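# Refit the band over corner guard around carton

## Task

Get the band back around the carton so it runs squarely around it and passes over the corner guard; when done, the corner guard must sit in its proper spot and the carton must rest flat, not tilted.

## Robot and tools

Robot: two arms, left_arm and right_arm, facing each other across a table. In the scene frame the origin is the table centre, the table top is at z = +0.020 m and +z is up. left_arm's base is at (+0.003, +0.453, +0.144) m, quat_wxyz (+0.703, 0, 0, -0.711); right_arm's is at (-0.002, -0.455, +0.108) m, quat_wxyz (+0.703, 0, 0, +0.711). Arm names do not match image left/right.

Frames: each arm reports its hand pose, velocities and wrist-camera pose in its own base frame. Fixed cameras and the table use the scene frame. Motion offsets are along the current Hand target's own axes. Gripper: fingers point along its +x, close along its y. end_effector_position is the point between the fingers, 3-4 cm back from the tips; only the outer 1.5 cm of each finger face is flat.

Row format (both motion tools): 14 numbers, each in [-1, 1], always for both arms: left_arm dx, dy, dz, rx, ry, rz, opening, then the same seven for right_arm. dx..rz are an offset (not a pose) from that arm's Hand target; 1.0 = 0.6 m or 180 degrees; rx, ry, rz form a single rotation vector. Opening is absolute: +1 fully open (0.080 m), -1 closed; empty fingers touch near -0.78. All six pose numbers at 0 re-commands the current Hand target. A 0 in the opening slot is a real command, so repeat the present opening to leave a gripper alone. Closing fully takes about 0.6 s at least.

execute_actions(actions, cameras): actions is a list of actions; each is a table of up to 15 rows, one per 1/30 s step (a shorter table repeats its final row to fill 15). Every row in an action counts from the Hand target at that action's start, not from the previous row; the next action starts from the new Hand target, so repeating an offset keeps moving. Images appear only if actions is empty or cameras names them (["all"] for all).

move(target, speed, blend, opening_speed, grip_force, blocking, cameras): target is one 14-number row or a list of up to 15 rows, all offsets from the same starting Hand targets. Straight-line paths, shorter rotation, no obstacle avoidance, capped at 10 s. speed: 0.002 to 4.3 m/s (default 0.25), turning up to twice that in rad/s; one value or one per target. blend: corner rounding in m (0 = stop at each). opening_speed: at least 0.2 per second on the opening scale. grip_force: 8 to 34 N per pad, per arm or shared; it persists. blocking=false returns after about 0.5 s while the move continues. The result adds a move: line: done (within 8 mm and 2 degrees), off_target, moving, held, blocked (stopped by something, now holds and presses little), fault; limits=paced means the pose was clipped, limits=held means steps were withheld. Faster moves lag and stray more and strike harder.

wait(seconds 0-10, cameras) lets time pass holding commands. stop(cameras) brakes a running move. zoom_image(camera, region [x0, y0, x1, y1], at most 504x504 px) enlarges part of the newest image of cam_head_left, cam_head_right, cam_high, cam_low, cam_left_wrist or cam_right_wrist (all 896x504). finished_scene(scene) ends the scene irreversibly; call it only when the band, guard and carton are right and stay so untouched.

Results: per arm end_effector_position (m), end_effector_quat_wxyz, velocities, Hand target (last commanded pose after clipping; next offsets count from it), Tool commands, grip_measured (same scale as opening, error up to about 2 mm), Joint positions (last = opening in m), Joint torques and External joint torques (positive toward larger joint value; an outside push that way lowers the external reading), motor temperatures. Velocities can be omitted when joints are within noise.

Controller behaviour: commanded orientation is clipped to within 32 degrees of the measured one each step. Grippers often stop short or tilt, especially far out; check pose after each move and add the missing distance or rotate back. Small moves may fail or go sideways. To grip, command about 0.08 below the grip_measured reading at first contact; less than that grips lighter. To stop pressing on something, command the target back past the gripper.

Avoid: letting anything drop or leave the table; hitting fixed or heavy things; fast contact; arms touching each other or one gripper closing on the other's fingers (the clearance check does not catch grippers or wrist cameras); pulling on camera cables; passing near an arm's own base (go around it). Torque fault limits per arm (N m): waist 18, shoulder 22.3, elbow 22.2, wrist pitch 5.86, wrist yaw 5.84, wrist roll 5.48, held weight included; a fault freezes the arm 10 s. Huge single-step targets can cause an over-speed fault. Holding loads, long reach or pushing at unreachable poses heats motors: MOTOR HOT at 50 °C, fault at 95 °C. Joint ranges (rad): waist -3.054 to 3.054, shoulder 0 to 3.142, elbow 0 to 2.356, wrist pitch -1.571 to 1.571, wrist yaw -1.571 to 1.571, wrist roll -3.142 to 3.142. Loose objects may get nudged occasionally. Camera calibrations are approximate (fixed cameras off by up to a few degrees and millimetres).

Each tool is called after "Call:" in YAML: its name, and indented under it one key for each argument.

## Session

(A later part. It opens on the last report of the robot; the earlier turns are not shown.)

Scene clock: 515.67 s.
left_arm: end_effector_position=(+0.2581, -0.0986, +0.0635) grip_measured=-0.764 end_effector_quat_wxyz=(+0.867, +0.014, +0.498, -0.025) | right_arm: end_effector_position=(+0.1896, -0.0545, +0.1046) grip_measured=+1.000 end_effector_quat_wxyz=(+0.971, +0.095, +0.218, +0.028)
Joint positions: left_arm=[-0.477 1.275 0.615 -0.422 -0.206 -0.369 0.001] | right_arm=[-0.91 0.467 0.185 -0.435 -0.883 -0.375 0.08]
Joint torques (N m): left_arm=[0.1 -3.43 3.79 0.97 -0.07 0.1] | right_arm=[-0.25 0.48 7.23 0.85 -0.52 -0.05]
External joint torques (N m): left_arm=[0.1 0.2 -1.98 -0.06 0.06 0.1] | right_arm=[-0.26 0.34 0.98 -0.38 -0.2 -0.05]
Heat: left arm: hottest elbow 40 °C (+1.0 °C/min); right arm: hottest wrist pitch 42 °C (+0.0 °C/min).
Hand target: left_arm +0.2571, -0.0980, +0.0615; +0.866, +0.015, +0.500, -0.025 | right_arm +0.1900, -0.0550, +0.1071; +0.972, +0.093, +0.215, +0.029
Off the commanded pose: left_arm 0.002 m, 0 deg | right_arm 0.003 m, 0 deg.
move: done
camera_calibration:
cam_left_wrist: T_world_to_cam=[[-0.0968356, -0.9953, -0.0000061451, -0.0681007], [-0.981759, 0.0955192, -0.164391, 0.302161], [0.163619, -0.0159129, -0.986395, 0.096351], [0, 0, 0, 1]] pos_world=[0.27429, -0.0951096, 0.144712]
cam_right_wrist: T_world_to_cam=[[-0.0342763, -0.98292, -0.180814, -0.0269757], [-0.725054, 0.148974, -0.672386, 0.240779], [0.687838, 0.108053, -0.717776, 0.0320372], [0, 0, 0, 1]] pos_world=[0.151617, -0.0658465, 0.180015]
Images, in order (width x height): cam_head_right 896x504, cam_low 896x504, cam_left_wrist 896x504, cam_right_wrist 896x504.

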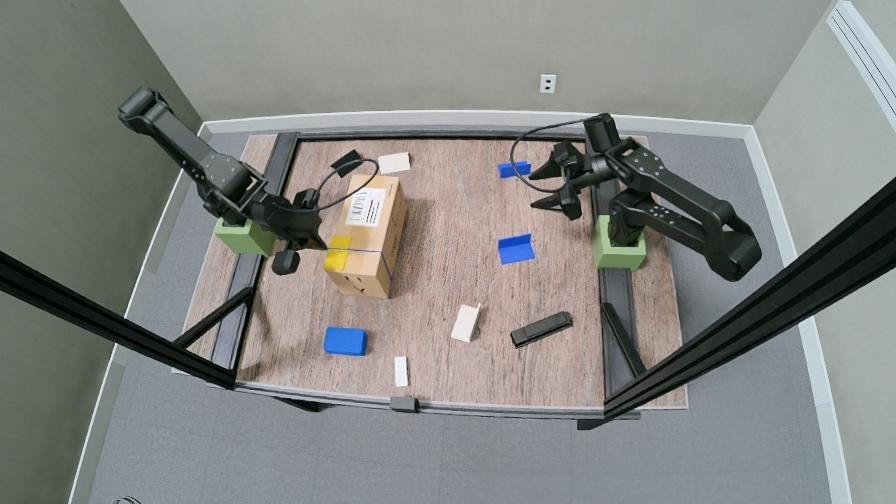

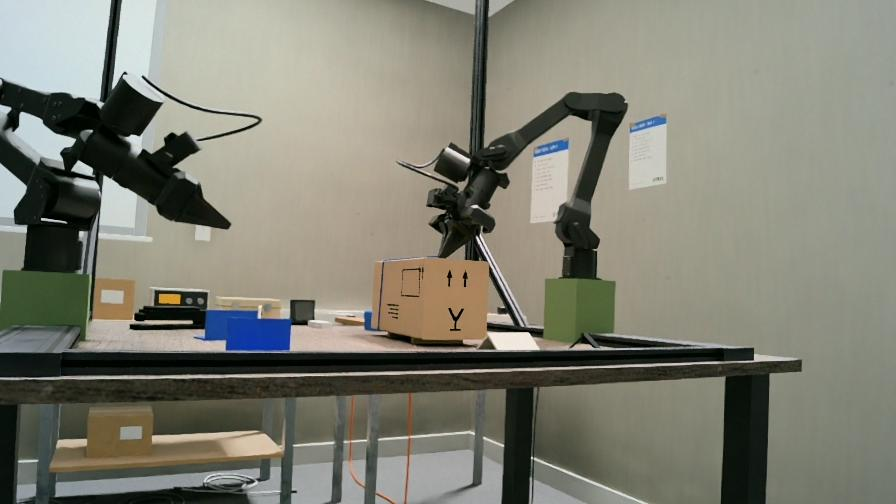

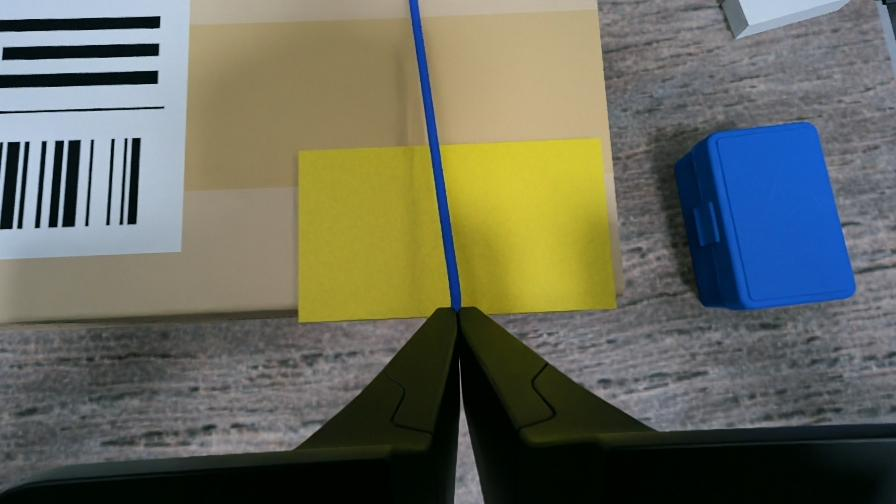

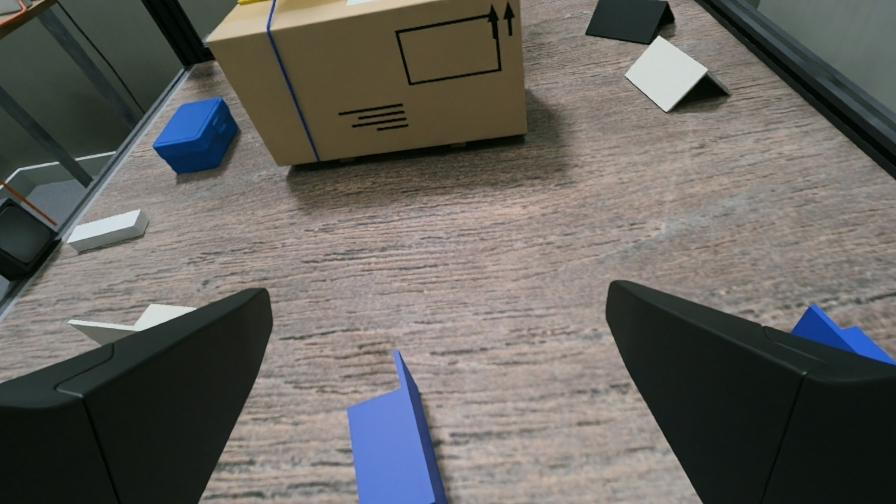

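Call:
move:
  target: [0.0185,0.0002,-0.008,0,0,0,-1.0, 0,0,0,0,0,0,1.0]
  speed: 0.03
  cameras: ["cam_left_wrist","cam_low"]

Call:
zoom_image:
  camera: "cam_left_wrist"
  region: [320, 160, 600, 340]

Call:
zoom_image:
  camera: "cam_low"
  region: [340, 220, 520, 360]

Scene clock: 549.90 s.
left_arm: end_effector_position=(+0.2614, -0.0996, +0.0557) grip_measured=-0.764 end_effector_quat_wxyz=(+0.870, +0.011, +0.492, -0.026) | right_arm: end_effector_position=(+0.1896, -0.0545, +0.1046) grip_measured=+1.000 end_effector_quat_wxyz=(+0.971, +0.095, +0.218, +0.028)
Joint positions: left_arm=[-0.474 1.298 0.59 -0.358 -0.206 -0.366 0.001] | right_arm=[-0.91 0.467 0.185 -0.435 -0.883 -0.375 0.08]
Joint torques (N m): left_arm=[0.19 -2.55 3.05 0.97 -0.04 0.1] | right_arm=[-0.22 0.48 7.24 0.85 -0.52 -0.06]
External joint torques (N m): left_arm=[0.2 1.14 -2.6 -0.08 0.09 0.1] | right_arm=[-0.21 0.28 1.07 -0.36 -0.21 -0.05]
Heat: left arm: hottest wrist pitch 38 °C (+1.0 °C/min); right arm: hottest wrist pitch 42 °C (+0.0 °C/min).
Hand target: left_arm +0.2585, -0.0979, +0.0494; +0.866, +0.015, +0.500, -0.025 | right_arm +0.1900, -0.0550, +0.1071; +0.972, +0.093, +0.215, +0.029
Off the commanded pose: left_arm 0.007 m, 1 deg | right_arm 0.003 m, 0 deg.
move: done
camera_calibration:
cam_left_wrist: T_world_to_cam=[[-0.0974588, -0.99523, 0.00443753, -0.0688914], [-0.979389, 0.095113, -0.178189, 0.304397], [0.176917, -0.0217122, -0.983986, 0.083995], [0, 0, 0, 1]] pos_world=[0.276549, -0.0956912, 0.137196]
Images, in order (width x height): cam_low 896x504, cam_left_wrist 896x504.

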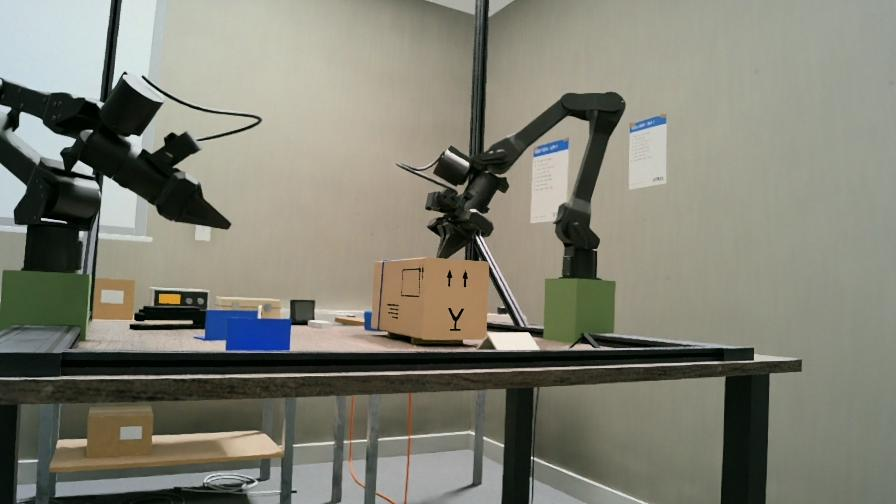

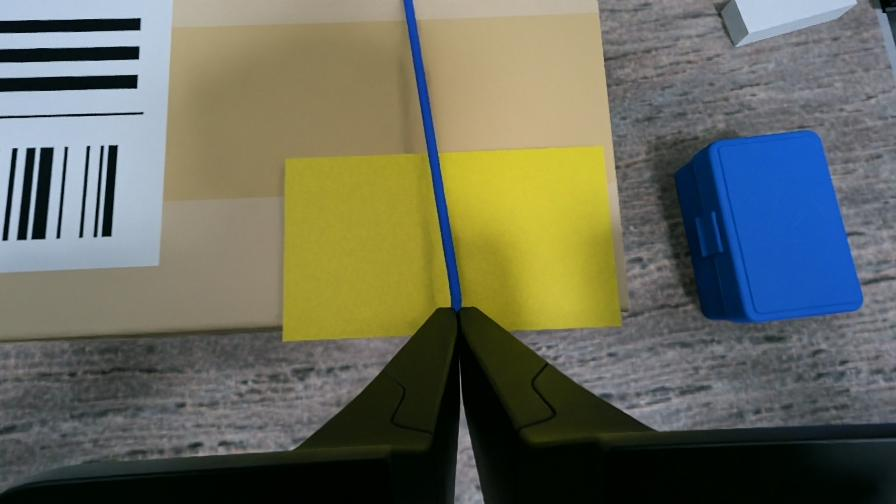

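Scaled by 1.800.

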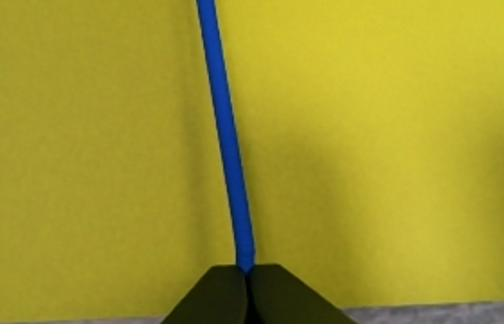

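Scaled by 2.800.

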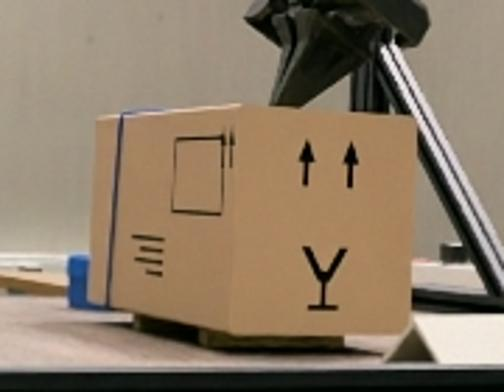

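Call:
move:
  target:
    - [-0.004,-0.0023,0.0063,0,0,0,-1.0, 0,0,0,0,0,0,1.0]
    - [-0.004,-0.0023,0.0063,0,0,0,-0.3, 0,0,0,0,0,0,1.0]
  speed: 0.03
  opening_speed: 0.5
  cameras: ["cam_left_wrist","cam_right_wrist"]

Call:
zoom_image:
  camera: "cam_left_wrist"
  region: [320, 160, 600, 340]

Call:
zoom_image:
  camera: "cam_right_wrist"
  region: [200, 0, 540, 190]

Scene clock: 576.27 s.
left_arm: end_effector_position=(+0.2591, -0.0985, +0.0533) grip_measured=-0.304 end_effector_quat_wxyz=(+0.866, +0.015, +0.499, -0.024) | right_arm: end_effector_position=(+0.1896, -0.0545, +0.1046) grip_measured=+1.000 end_effector_quat_wxyz=(+0.971, +0.095, +0.218, +0.028)
Joint positions: left_arm=[-0.474 1.304 0.592 -0.372 -0.206 -0.366 0.021] | right_arm=[-0.91 0.467 0.185 -0.435 -0.883 -0.375 0.08]
Joint torques (N m): left_arm=[0.04 -2.91 4.98 0.8 -0.07 0.05] | right_arm=[-0.26 0.54 7.29 0.84 -0.53 -0.06]
External joint torques (N m): left_arm=[0.04 0.84 -0.67 -0.23 0.06 0.05] | right_arm=[-0.27 0.39 1.02 -0.4 -0.21 -0.05]
Heat: left arm: hottest wrist pitch 38 °C (+1.0 °C/min); right arm: hottest wrist pitch 42 °C (+0.0 °C/min).
Hand target: left_arm +0.2605, -0.0994, +0.0534; +0.866, +0.015, +0.500, -0.025 | right_arm +0.1900, -0.0550, +0.1071; +0.972, +0.093, +0.215, +0.029
Off the commanded pose: left_arm 0.002 m, 0 deg | right_arm 0.003 m, 0 deg.
move: done
camera_calibration:
cam_left_wrist: T_world_to_cam=[[-0.0974238, -0.99524, -0.0023473, -0.0675984], [-0.982162, 0.0965242, -0.161374, 0.301581], [0.160832, -0.0134162, -0.986891, 0.0871507], [0, 0, 0, 1]] pos_world=[0.275599, -0.0952173, 0.134517]
cam_right_wrist: T_world_to_cam=[[-0.0342763, -0.98292, -0.180814, -0.0269757], [-0.725054, 0.148974, -0.672386, 0.240779], [0.687838, 0.108053, -0.717776, 0.0320372], [0, 0, 0, 1]] pos_world=[0.151617, -0.0658465, 0.180015]
Images, in order (width x height): cam_left_wrist 896x504, cam_right_wrist 896x504.

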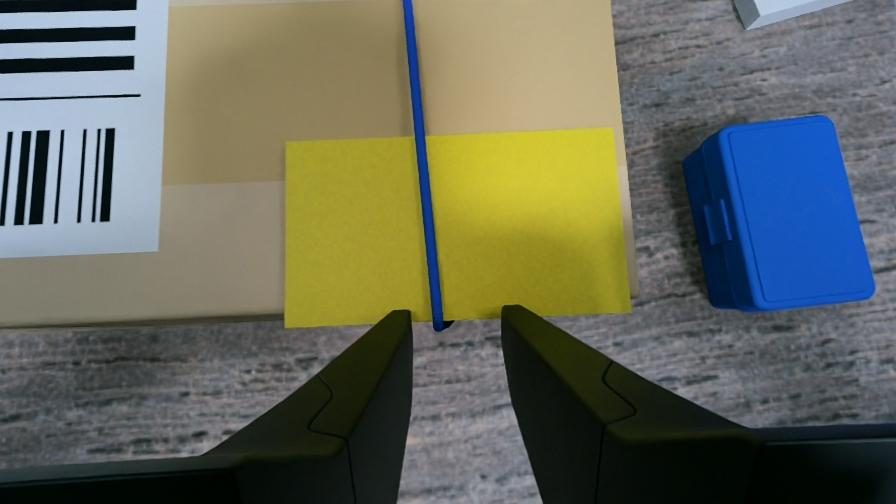

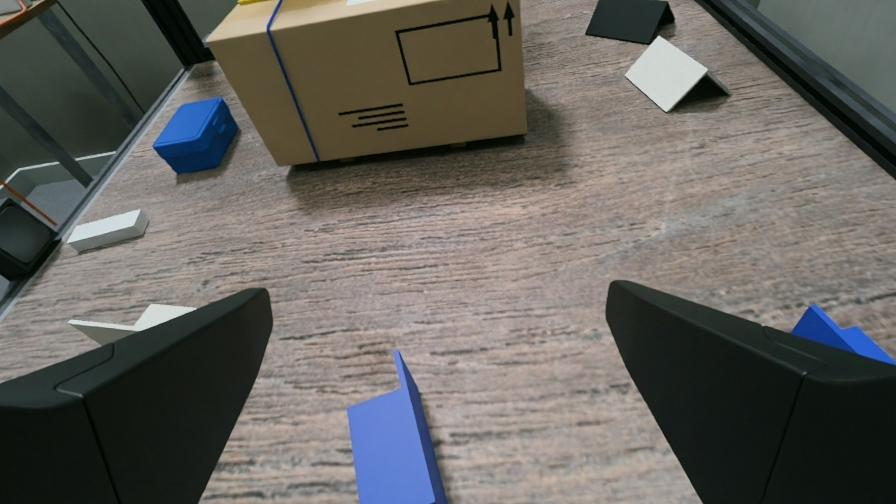

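Scaled by 1.800.

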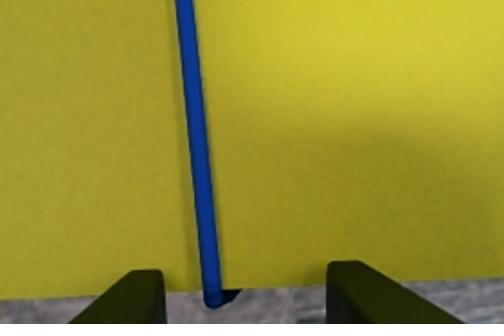

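Scaled by 1.482.

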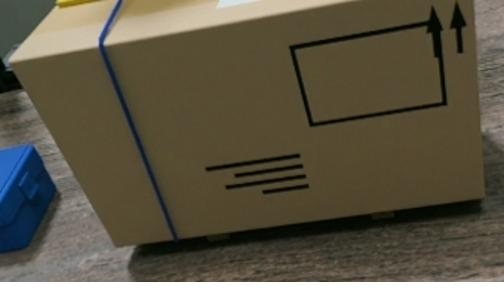

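Call:
move:
  target:
    - [-0.1,0,0,0,0,0,-0.3, 0,0,0,0,0,0,1.0]
    - [-0.2918,0.0268,0.0498,0,-0.0833,0,-0.3, 0,0,0,0,0,0,1.0]
  speed: 0.15
  blend: 0.02
  cameras: ["all"]

Call:
zoom_image:
  camera: "cam_left_wrist"
  region: [200, 100, 700, 380]

Call:
zoom_image:
  camera: "cam_high"
  region: [360, 160, 560, 330]

Call:
zoom_image:
  camera: "cam_low"
  region: [340, 220, 520, 360]

Scene clock: 594.20 s.
left_arm: end_effector_position=(+0.1991, -0.0793, +0.2126) grip_measured=-0.303 end_effector_quat_wxyz=(+0.920, +0.017, +0.392, -0.025) | right_arm: end_effector_position=(+0.1896, -0.0545, +0.1046) grip_measured=+1.000 end_effector_quat_wxyz=(+0.971, +0.095, +0.218, +0.028)
Joint positions: left_arm=[-0.663 0.816 0.893 -0.982 -0.411 -0.455 0.021] | right_arm=[-0.91 0.467 0.185 -0.435 -0.883 -0.375 0.08]
Joint torques (N m): left_arm=[-0.27 -1.56 6.72 0.93 -0.35 -0.02] | right_arm=[-0.29 0.55 7.26 0.85 -0.52 -0.07]
External joint torques (N m): left_arm=[-0.28 -0.44 0.64 -0.26 -0.13 -0.02] | right_arm=[-0.28 0.39 0.96 -0.39 -0.21 -0.06]
Heat: left arm: hottest wrist pitch 38 °C (+0.0 °C/min); right arm: hottest wrist pitch 42 °C (+0.0 °C/min).
Hand target: left_arm +0.1998, -0.0798, +0.2199; +0.923, +0.011, +0.383, -0.027 | right_arm +0.1900, -0.0550, +0.1071; +0.972, +0.093, +0.215, +0.029
Off the commanded pose: left_arm 0.007 m, 1 deg | right_arm 0.003 m, 0 deg.
move: done
camera_calibration:
cam_left_wrist: T_world_to_cam=[[-0.0987466, -0.994889, -0.0211144, -0.0496404], [-0.914889, 0.0991119, -0.39135, 0.30223], [0.391442, -0.0193271, -0.92, 0.193699], [0, 0, 0, 1]] pos_world=[0.195783, -0.0755976, 0.295432]
cam_right_wrist: T_world_to_cam=[[-0.0342763, -0.98292, -0.180814, -0.0269757], [-0.725054, 0.148974, -0.672386, 0.240779], [0.687838, 0.108053, -0.717776, 0.0320372], [0, 0, 0, 1]] pos_world=[0.151617, -0.0658465, 0.180015]

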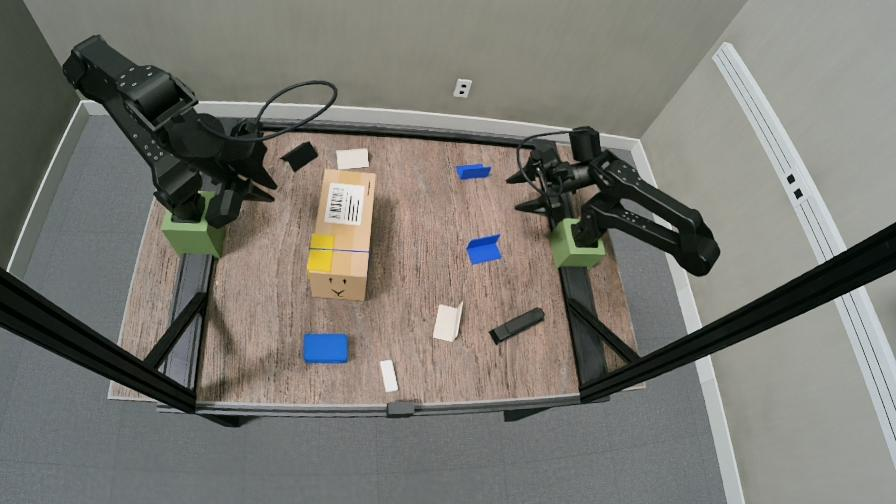

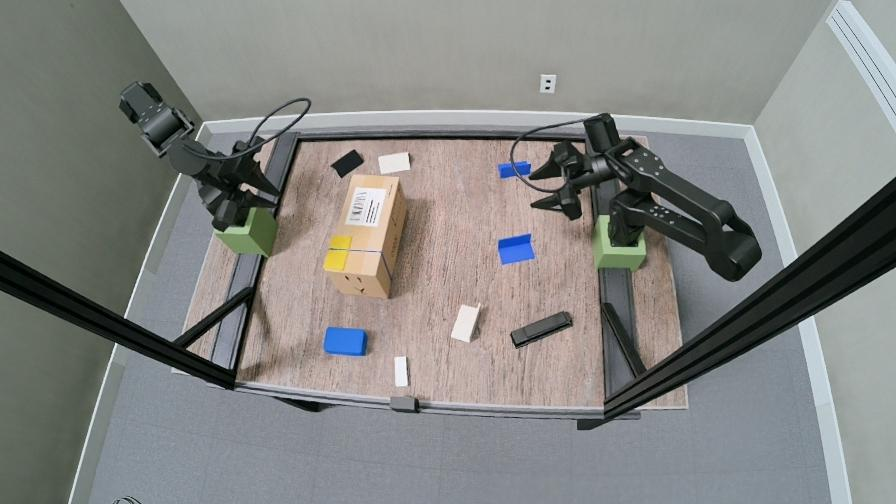

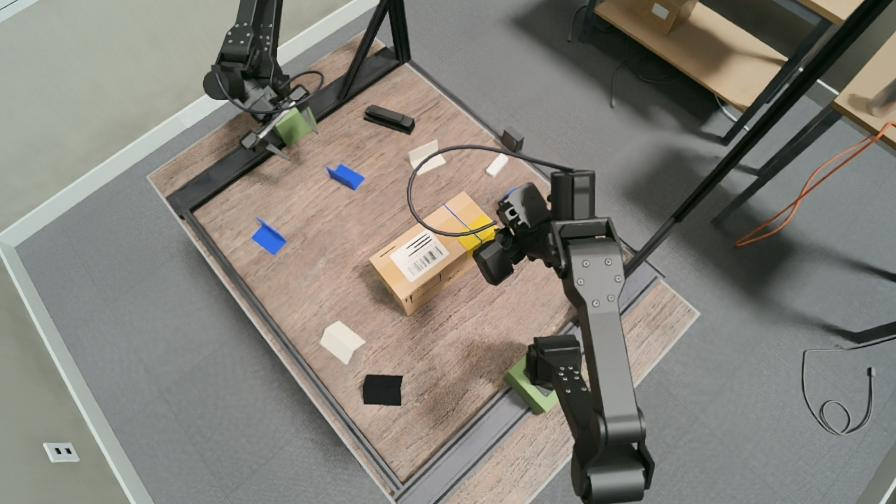

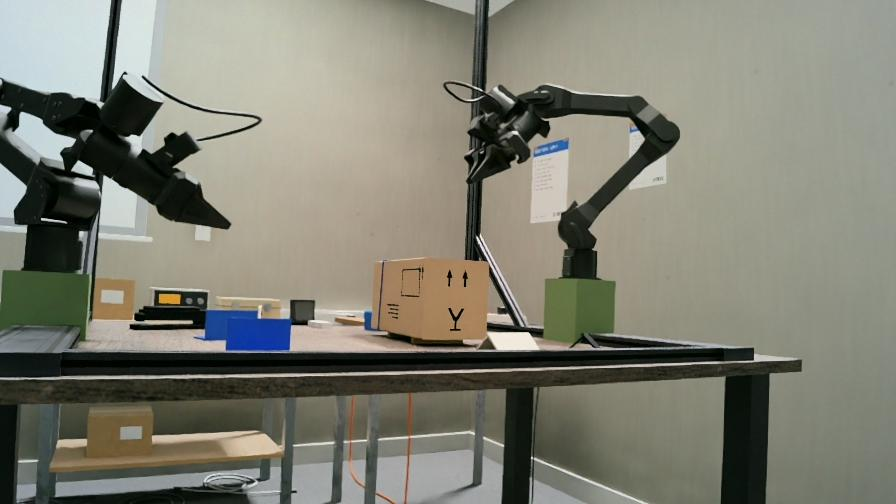

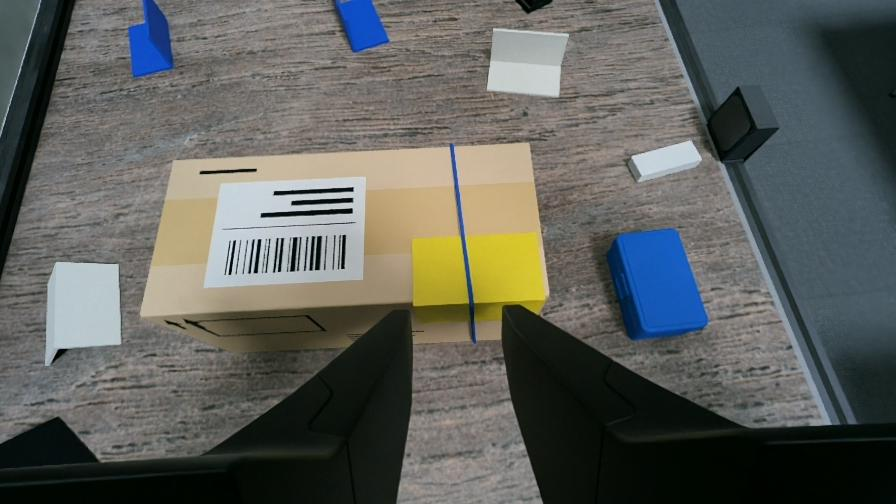

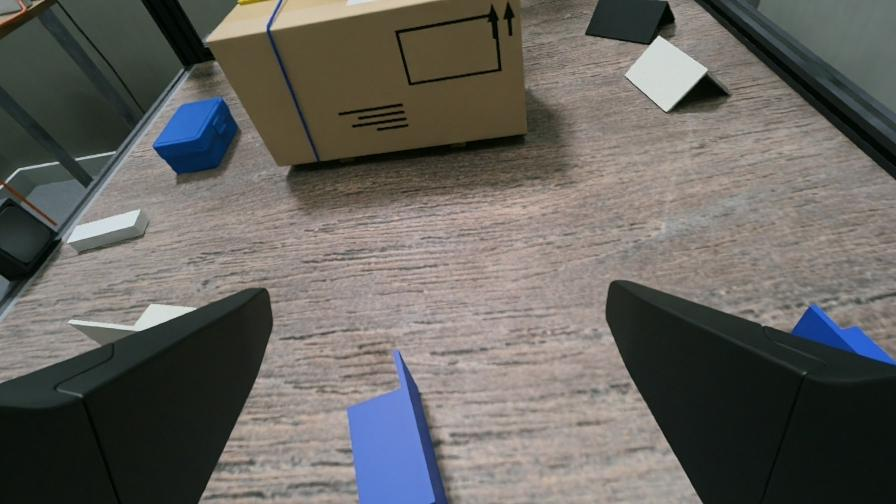

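Scaled by 1.008.

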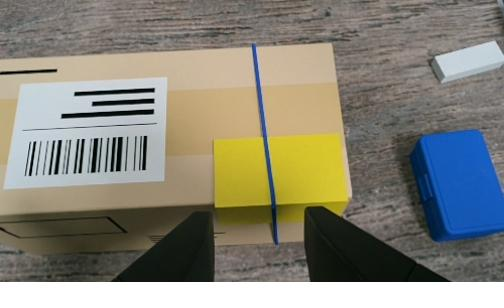

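Scaled by 2.520.

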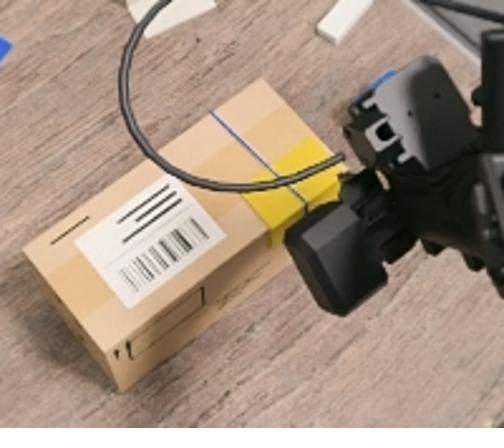

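Scaled by 2.800.

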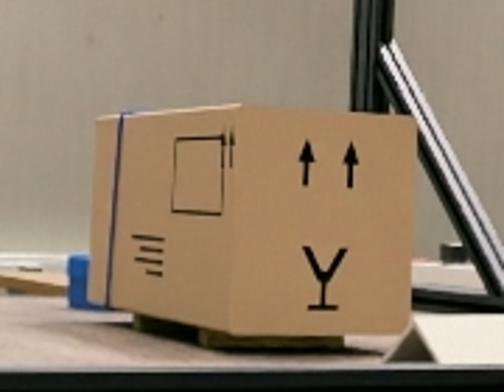

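Call:
move:
  target: [0,0,0,0,0,0,-0.3, 0.2483,0.2096,0.2250,-0.0257,0.1916,-0.065,-0.1]
  speed: 0.2
  cameras: ["all"]

Call:
zoom_image:
  camera: "cam_right_wrist"
  region: [200, 60, 700, 340]

Scene clock: 662.53 s.
left_arm: end_effector_position=(+0.1991, -0.0794, +0.2126) grip_measured=-0.303 end_effector_quat_wxyz=(+0.920, +0.017, +0.392, -0.026) | right_arm: end_effector_position=(+0.3767, +0.0588, +0.1874) grip_measured=-0.096 end_effector_quat_wxyz=(+0.863, +0.018, +0.503, -0.034)
Joint positions: left_arm=[-0.663 0.816 0.893 -0.982 -0.411 -0.455 0.021] | right_arm=[0.211 1.591 1.391 -0.874 0.142 0.25 0.031]
Joint torques (N m): left_arm=[-0.26 -1.56 6.71 0.91 -0.35 -0.02] | right_arm=[0.17 -6.11 8.17 0.68 0.16 0.11]
External joint torques (N m): left_arm=[-0.25 -0.48 0.61 -0.3 -0.14 -0.02] | right_arm=[0.15 0.04 2.13 -0.37 0.08 0.11]
Motor temperatures (°C): left_arm=[31 30 41 38 34 33] | right_arm=[28 29 41 42 36 32]
Heat: left arm: hottest elbow 41 °C (+4.0 °C/min); right arm: hottest wrist pitch 42 °C (+0.0 °C/min).
Hand target: left_arm +0.1998, -0.0799, +0.2199; +0.923, +0.011, +0.383, -0.027 | right_arm +0.3800, +0.0599, +0.1899; +0.865, +0.019, +0.500, -0.034
Off the commanded pose: left_arm 0.007 m, 1 deg | right_arm 0.004 m, 0 deg.
move: done
camera_calibration:
cam_left_wrist: T_world_to_cam=[[-0.0990681, -0.994856, -0.021143, -0.0496656], [-0.914853, 0.0994186, -0.391357, 0.302258], [0.391445, -0.0194282, -0.919996, 0.193687], [0, 0, 0, 1]] pos_world=[0.195784, -0.0756972, 0.295432]
cam_right_wrist: T_world_to_cam=[[-0.106729, -0.993356, 0.0430545, 0.0916952], [-0.984174, 0.0993832, -0.146714, 0.417352], [0.14146, -0.0580317, -0.988242, 0.216794], [0, 0, 0, 1]] pos_world=[0.389866, 0.062189, 0.271529]

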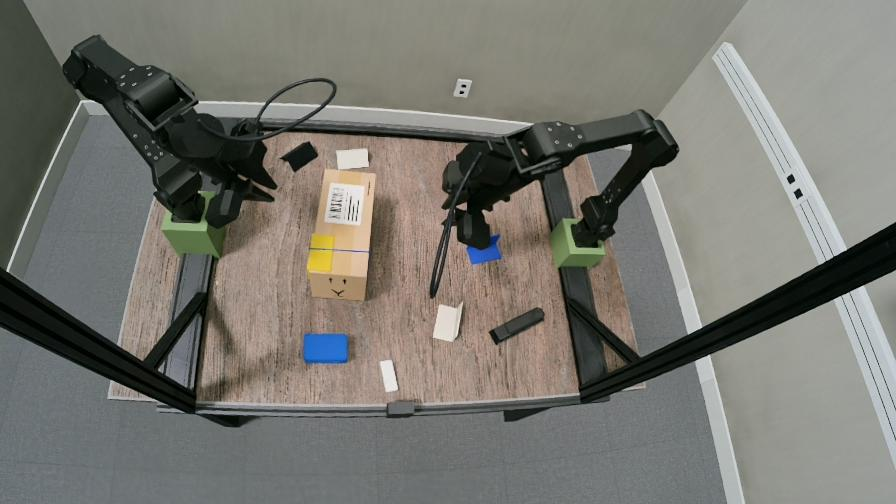

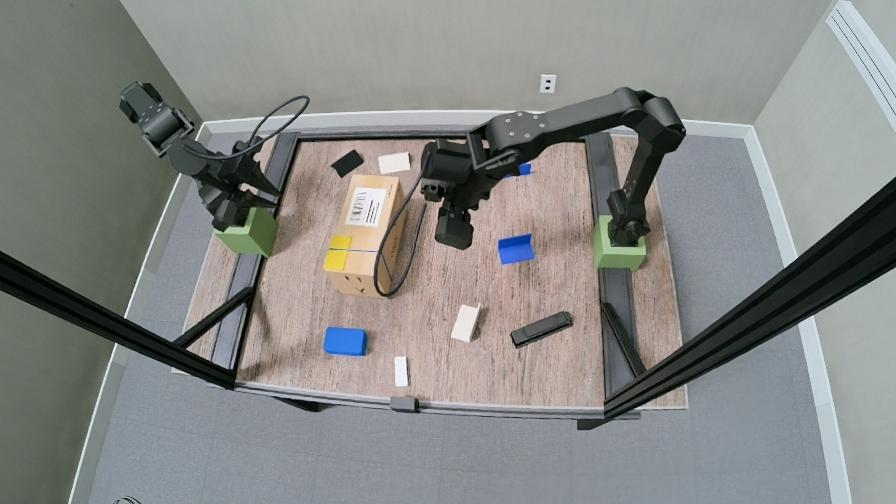

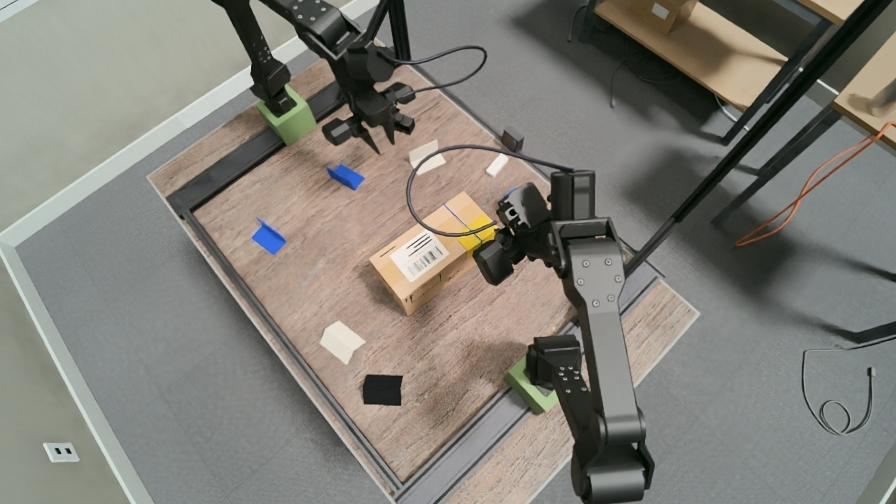

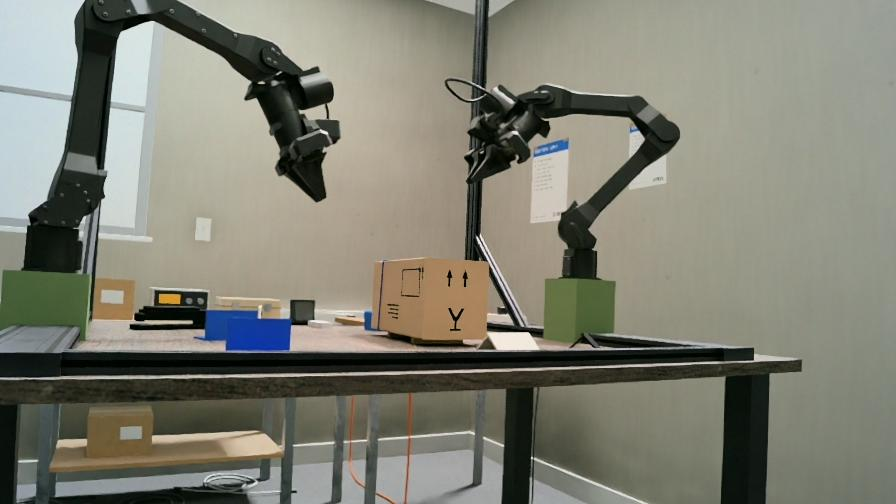

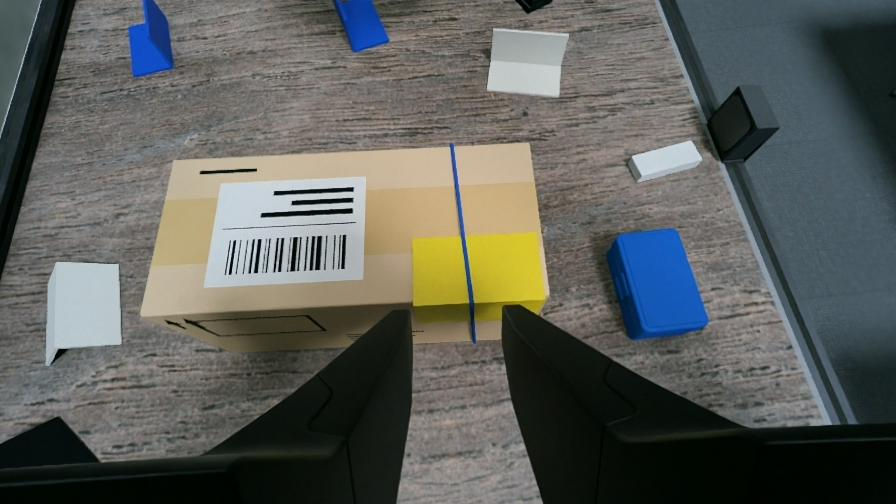

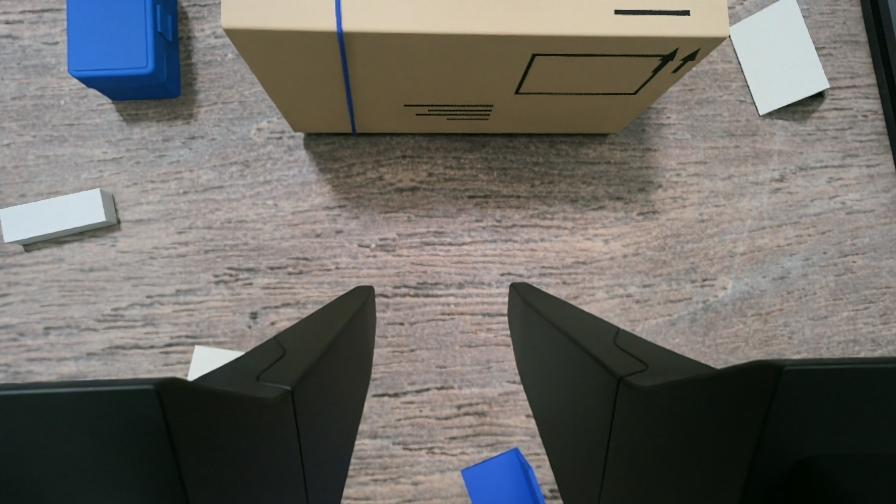

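Scaled by 1.008.

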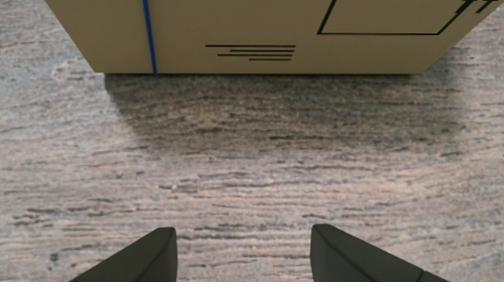

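Call:
move:
  target: [0,0,0,0,0,0,-0.3, 0.2145,0.0765,0.1183,0,0,0,-0.3]
  speed: 0.15
  cameras: ["cam_right_wrist","cam_low","cam_head_right"]

Call:
zoom_image:
  camera: "cam_right_wrist"
  region: [310, 160, 590, 340]

Scene clock: 686.53 s.
left_arm: end_effector_position=(+0.1991, -0.0794, +0.2126) grip_measured=-0.303 end_effector_quat_wxyz=(+0.920, +0.017, +0.392, -0.026) | right_arm: end_effector_position=(+0.5060, +0.0942, +0.1141) grip_measured=-0.296 end_effector_quat_wxyz=(+0.864, +0.019, +0.502, -0.034)
Joint positions: left_arm=[-0.663 0.816 0.893 -0.982 -0.411 -0.455 0.021] | right_arm=[0.228 2.127 1.794 -0.739 0.151 0.266 0.022]
Joint torques (N m): left_arm=[-0.24 -1.58 6.71 0.9 -0.35 -0.03] | right_arm=[0.13 -9.92 8.07 0.69 0.19 0.1]
External joint torques (N m): left_arm=[-0.23 -0.6 0.73 -0.29 -0.14 -0.03] | right_arm=[0.18 0.03 1.93 -0.38 0.09 0.1]
Heat: left arm: hottest elbow 41 °C (+1.0 °C/min); right arm: hottest elbow 42 °C (+1.0 °C/min).
Hand target: left_arm +0.1998, -0.0799, +0.2199; +0.923, +0.011, +0.383, -0.027 | right_arm +0.5090, +0.0958, +0.1139; +0.865, +0.019, +0.500, -0.034
Off the commanded pose: left_arm 0.007 m, 1 deg | right_arm 0.003 m, 0 deg.
move: done
camera_calibration:
cam_right_wrist: T_world_to_cam=[[-0.107257, -0.993347, 0.041934, 0.14426], [-0.983636, 0.0998788, -0.149945, 0.530254], [0.144759, -0.0573305, -0.987805, 0.12641], [0, 0, 0, 1]] pos_world=[0.518751, 0.0975859, 0.198328]
Images, in order (width x height): cam_head_right 896x504, cam_low 896x504, cam_right_wrist 896x504.

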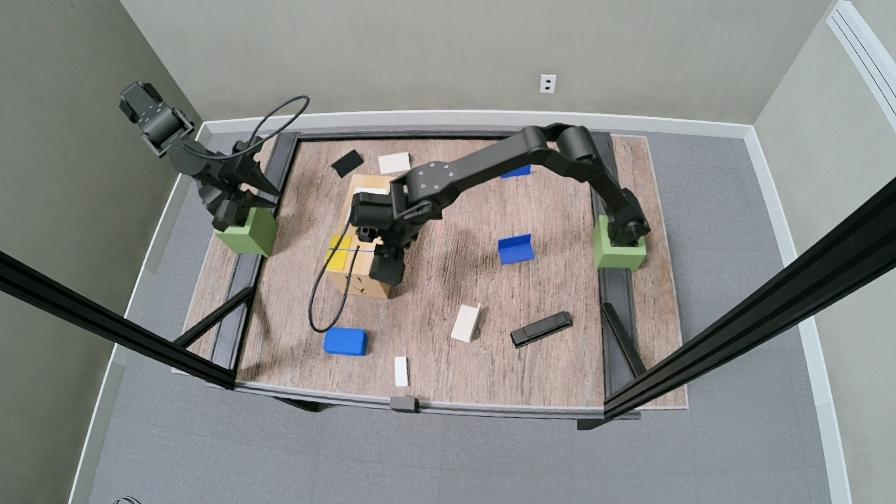

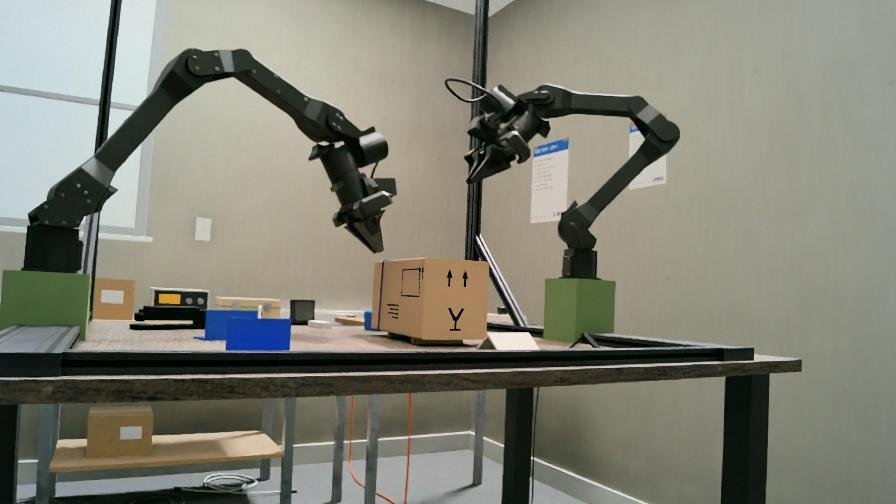

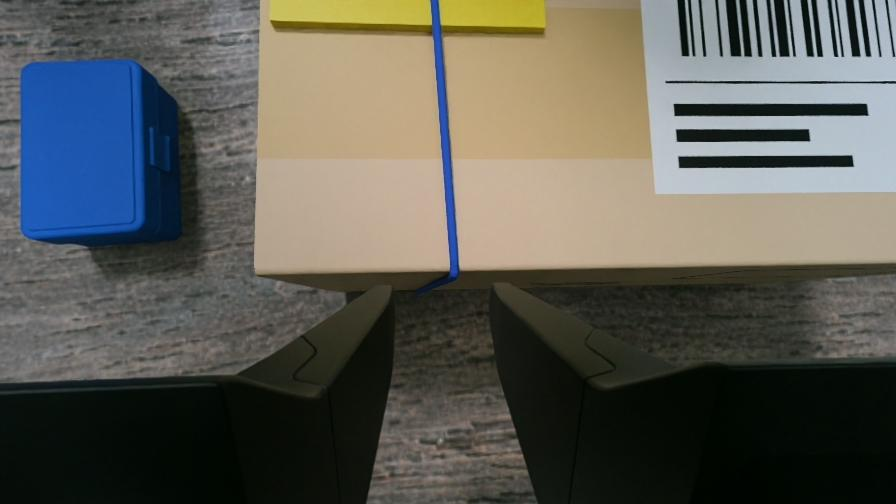

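Scaled by 1.800.

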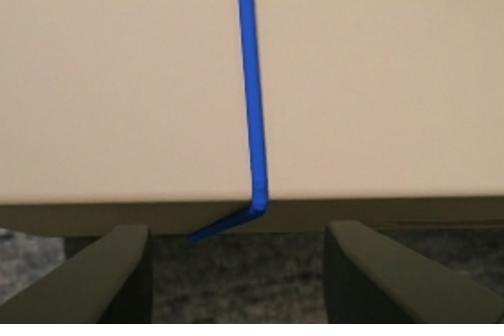

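Call:
move:
  target: [0,0,0,0,0,0,-0.3, 0.0217,-0.0067,0,0,0,0,-0.3]
  speed: 0.06
  cameras: ["cam_right_wrist"]

Call:
zoom_image:
  camera: "cam_right_wrist"
  region: [310, 180, 590, 360]

Scene clock: 699.93 s.
left_arm: end_effector_position=(+0.1991, -0.0794, +0.2126) grip_measured=-0.303 end_effector_quat_wxyz=(+0.920, +0.017, +0.392, -0.026) | right_arm: end_effector_position=(+0.5118, +0.0911, +0.1039) grip_measured=-0.296 end_effector_quat_wxyz=(+0.864, +0.019, +0.501, -0.035)
Joint positions: left_arm=[-0.663 0.816 0.893 -0.982 -0.411 -0.455 0.021] | right_arm=[0.219 2.153 1.794 -0.712 0.149 0.26 0.022]
Joint torques (N m): left_arm=[-0.24 -1.58 6.71 0.9 -0.34 -0.03] | right_arm=[-0.13 -10.07 7.51 0.96 0 -0.06]
External joint torques (N m): left_arm=[-0.23 -0.56 0.68 -0.3 -0.13 -0.03] | right_arm=[-0.13 -0.21 1.55 -0.07 -0.1 -0.06]
Heat: left arm: hottest elbow 41 °C (+1.0 °C/min); right arm: hottest elbow 42 °C (+1.0 °C/min).
Hand target: left_arm +0.1998, -0.0799, +0.2199; +0.923, +0.011, +0.383, -0.027 | right_arm +0.5151, +0.0913, +0.1026; +0.865, +0.019, +0.500, -0.034
Off the commanded pose: left_arm 0.007 m, 1 deg | right_arm 0.004 m, 0 deg.
move: done
camera_calibration:
cam_right_wrist: T_world_to_cam=[[-0.110036, -0.992974, 0.0435274, 0.143471], [-0.983326, 0.102378, -0.150299, 0.534494], [0.144786, -0.0593398, -0.987682, 0.115461], [0, 0, 0, 1]] pos_world=[0.524651, 0.0945939, 0.188127]
Images, in order (width x height): cam_right_wrist 896x504.

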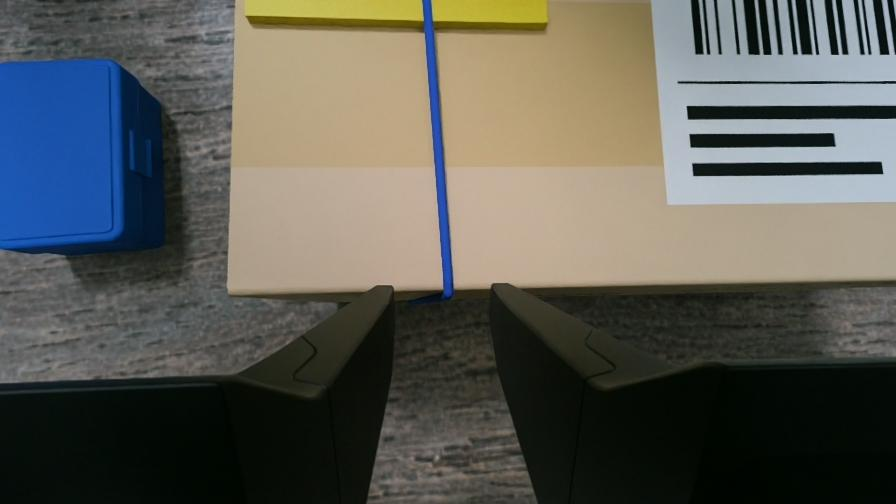

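Scaled by 1.800.

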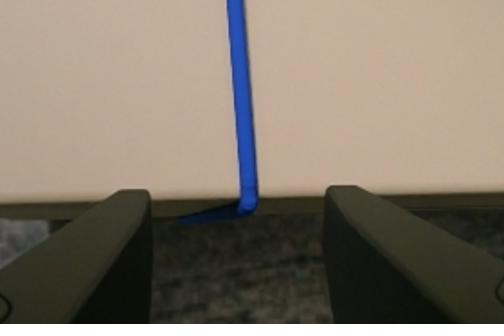

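Call:
move:
  target: [0,0,0,0,0,0,-0.3, 0.0067,-0.003,-0.0033,0,0,0,-0.3]
  speed: 0.04
  cameras: ["cam_right_wrist"]

Call:
zoom_image:
  camera: "cam_right_wrist"
  region: [310, 180, 590, 360]

Scene clock: 712.77 s.
left_arm: end_effector_position=(+0.1991, -0.0794, +0.2126) grip_measured=-0.303 end_effector_quat_wxyz=(+0.920, +0.017, +0.392, -0.026) | right_arm: end_effector_position=(+0.5153, +0.0905, +0.1053) grip_measured=-0.296 end_effector_quat_wxyz=(+0.868, +0.020, +0.495, -0.034)
Joint positions: left_arm=[-0.663 0.816 0.893 -0.982 -0.411 -0.455 0.021] | right_arm=[0.216 2.154 1.794 -0.694 0.147 0.257 0.022]
Joint torques (N m): left_arm=[-0.24 -1.54 6.69 0.91 -0.35 -0.03] | right_arm=[-0.17 -10.03 5.62 0.99 0.02 -0.05]
External joint torques (N m): left_arm=[-0.23 -0.54 0.71 -0.27 -0.14 -0.03] | right_arm=[-0.13 -0.05 -0.43 -0.08 -0.07 -0.05]
Motor temperatures (°C): left_arm=[31 30 41 38 34 33] | right_arm=[28 36 41 41 35 32]
Heat: left arm: hottest elbow 41 °C (+1.0 °C/min); right arm: hottest elbow 41 °C (+0.0 °C/min).
Hand target: left_arm +0.1998, -0.0799, +0.2199; +0.923, +0.011, +0.383, -0.027 | right_arm +0.5153, +0.0895, +0.0981; +0.865, +0.019, +0.500, -0.034
Off the commanded pose: left_arm 0.007 m, 1 deg | right_arm 0.007 m, 1 deg.
move: done
camera_calibration:
cam_right_wrist: T_world_to_cam=[[-0.109803, -0.99322, 0.0381798, 0.143642], [-0.980898, 0.102076, -0.165591, 0.538573], [0.160571, -0.0556329, -0.985455, 0.107588], [0, 0, 0, 1]] pos_world=[0.526782, 0.0936779, 0.189722]
Images, in order (width x height): cam_right_wrist 896x504.

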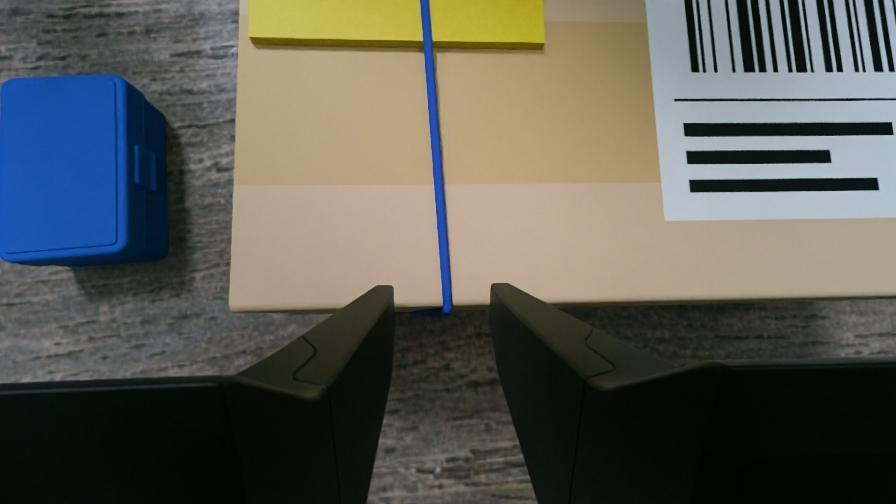

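Scaled by 1.800.

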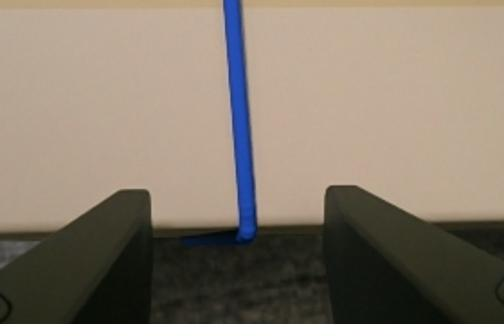

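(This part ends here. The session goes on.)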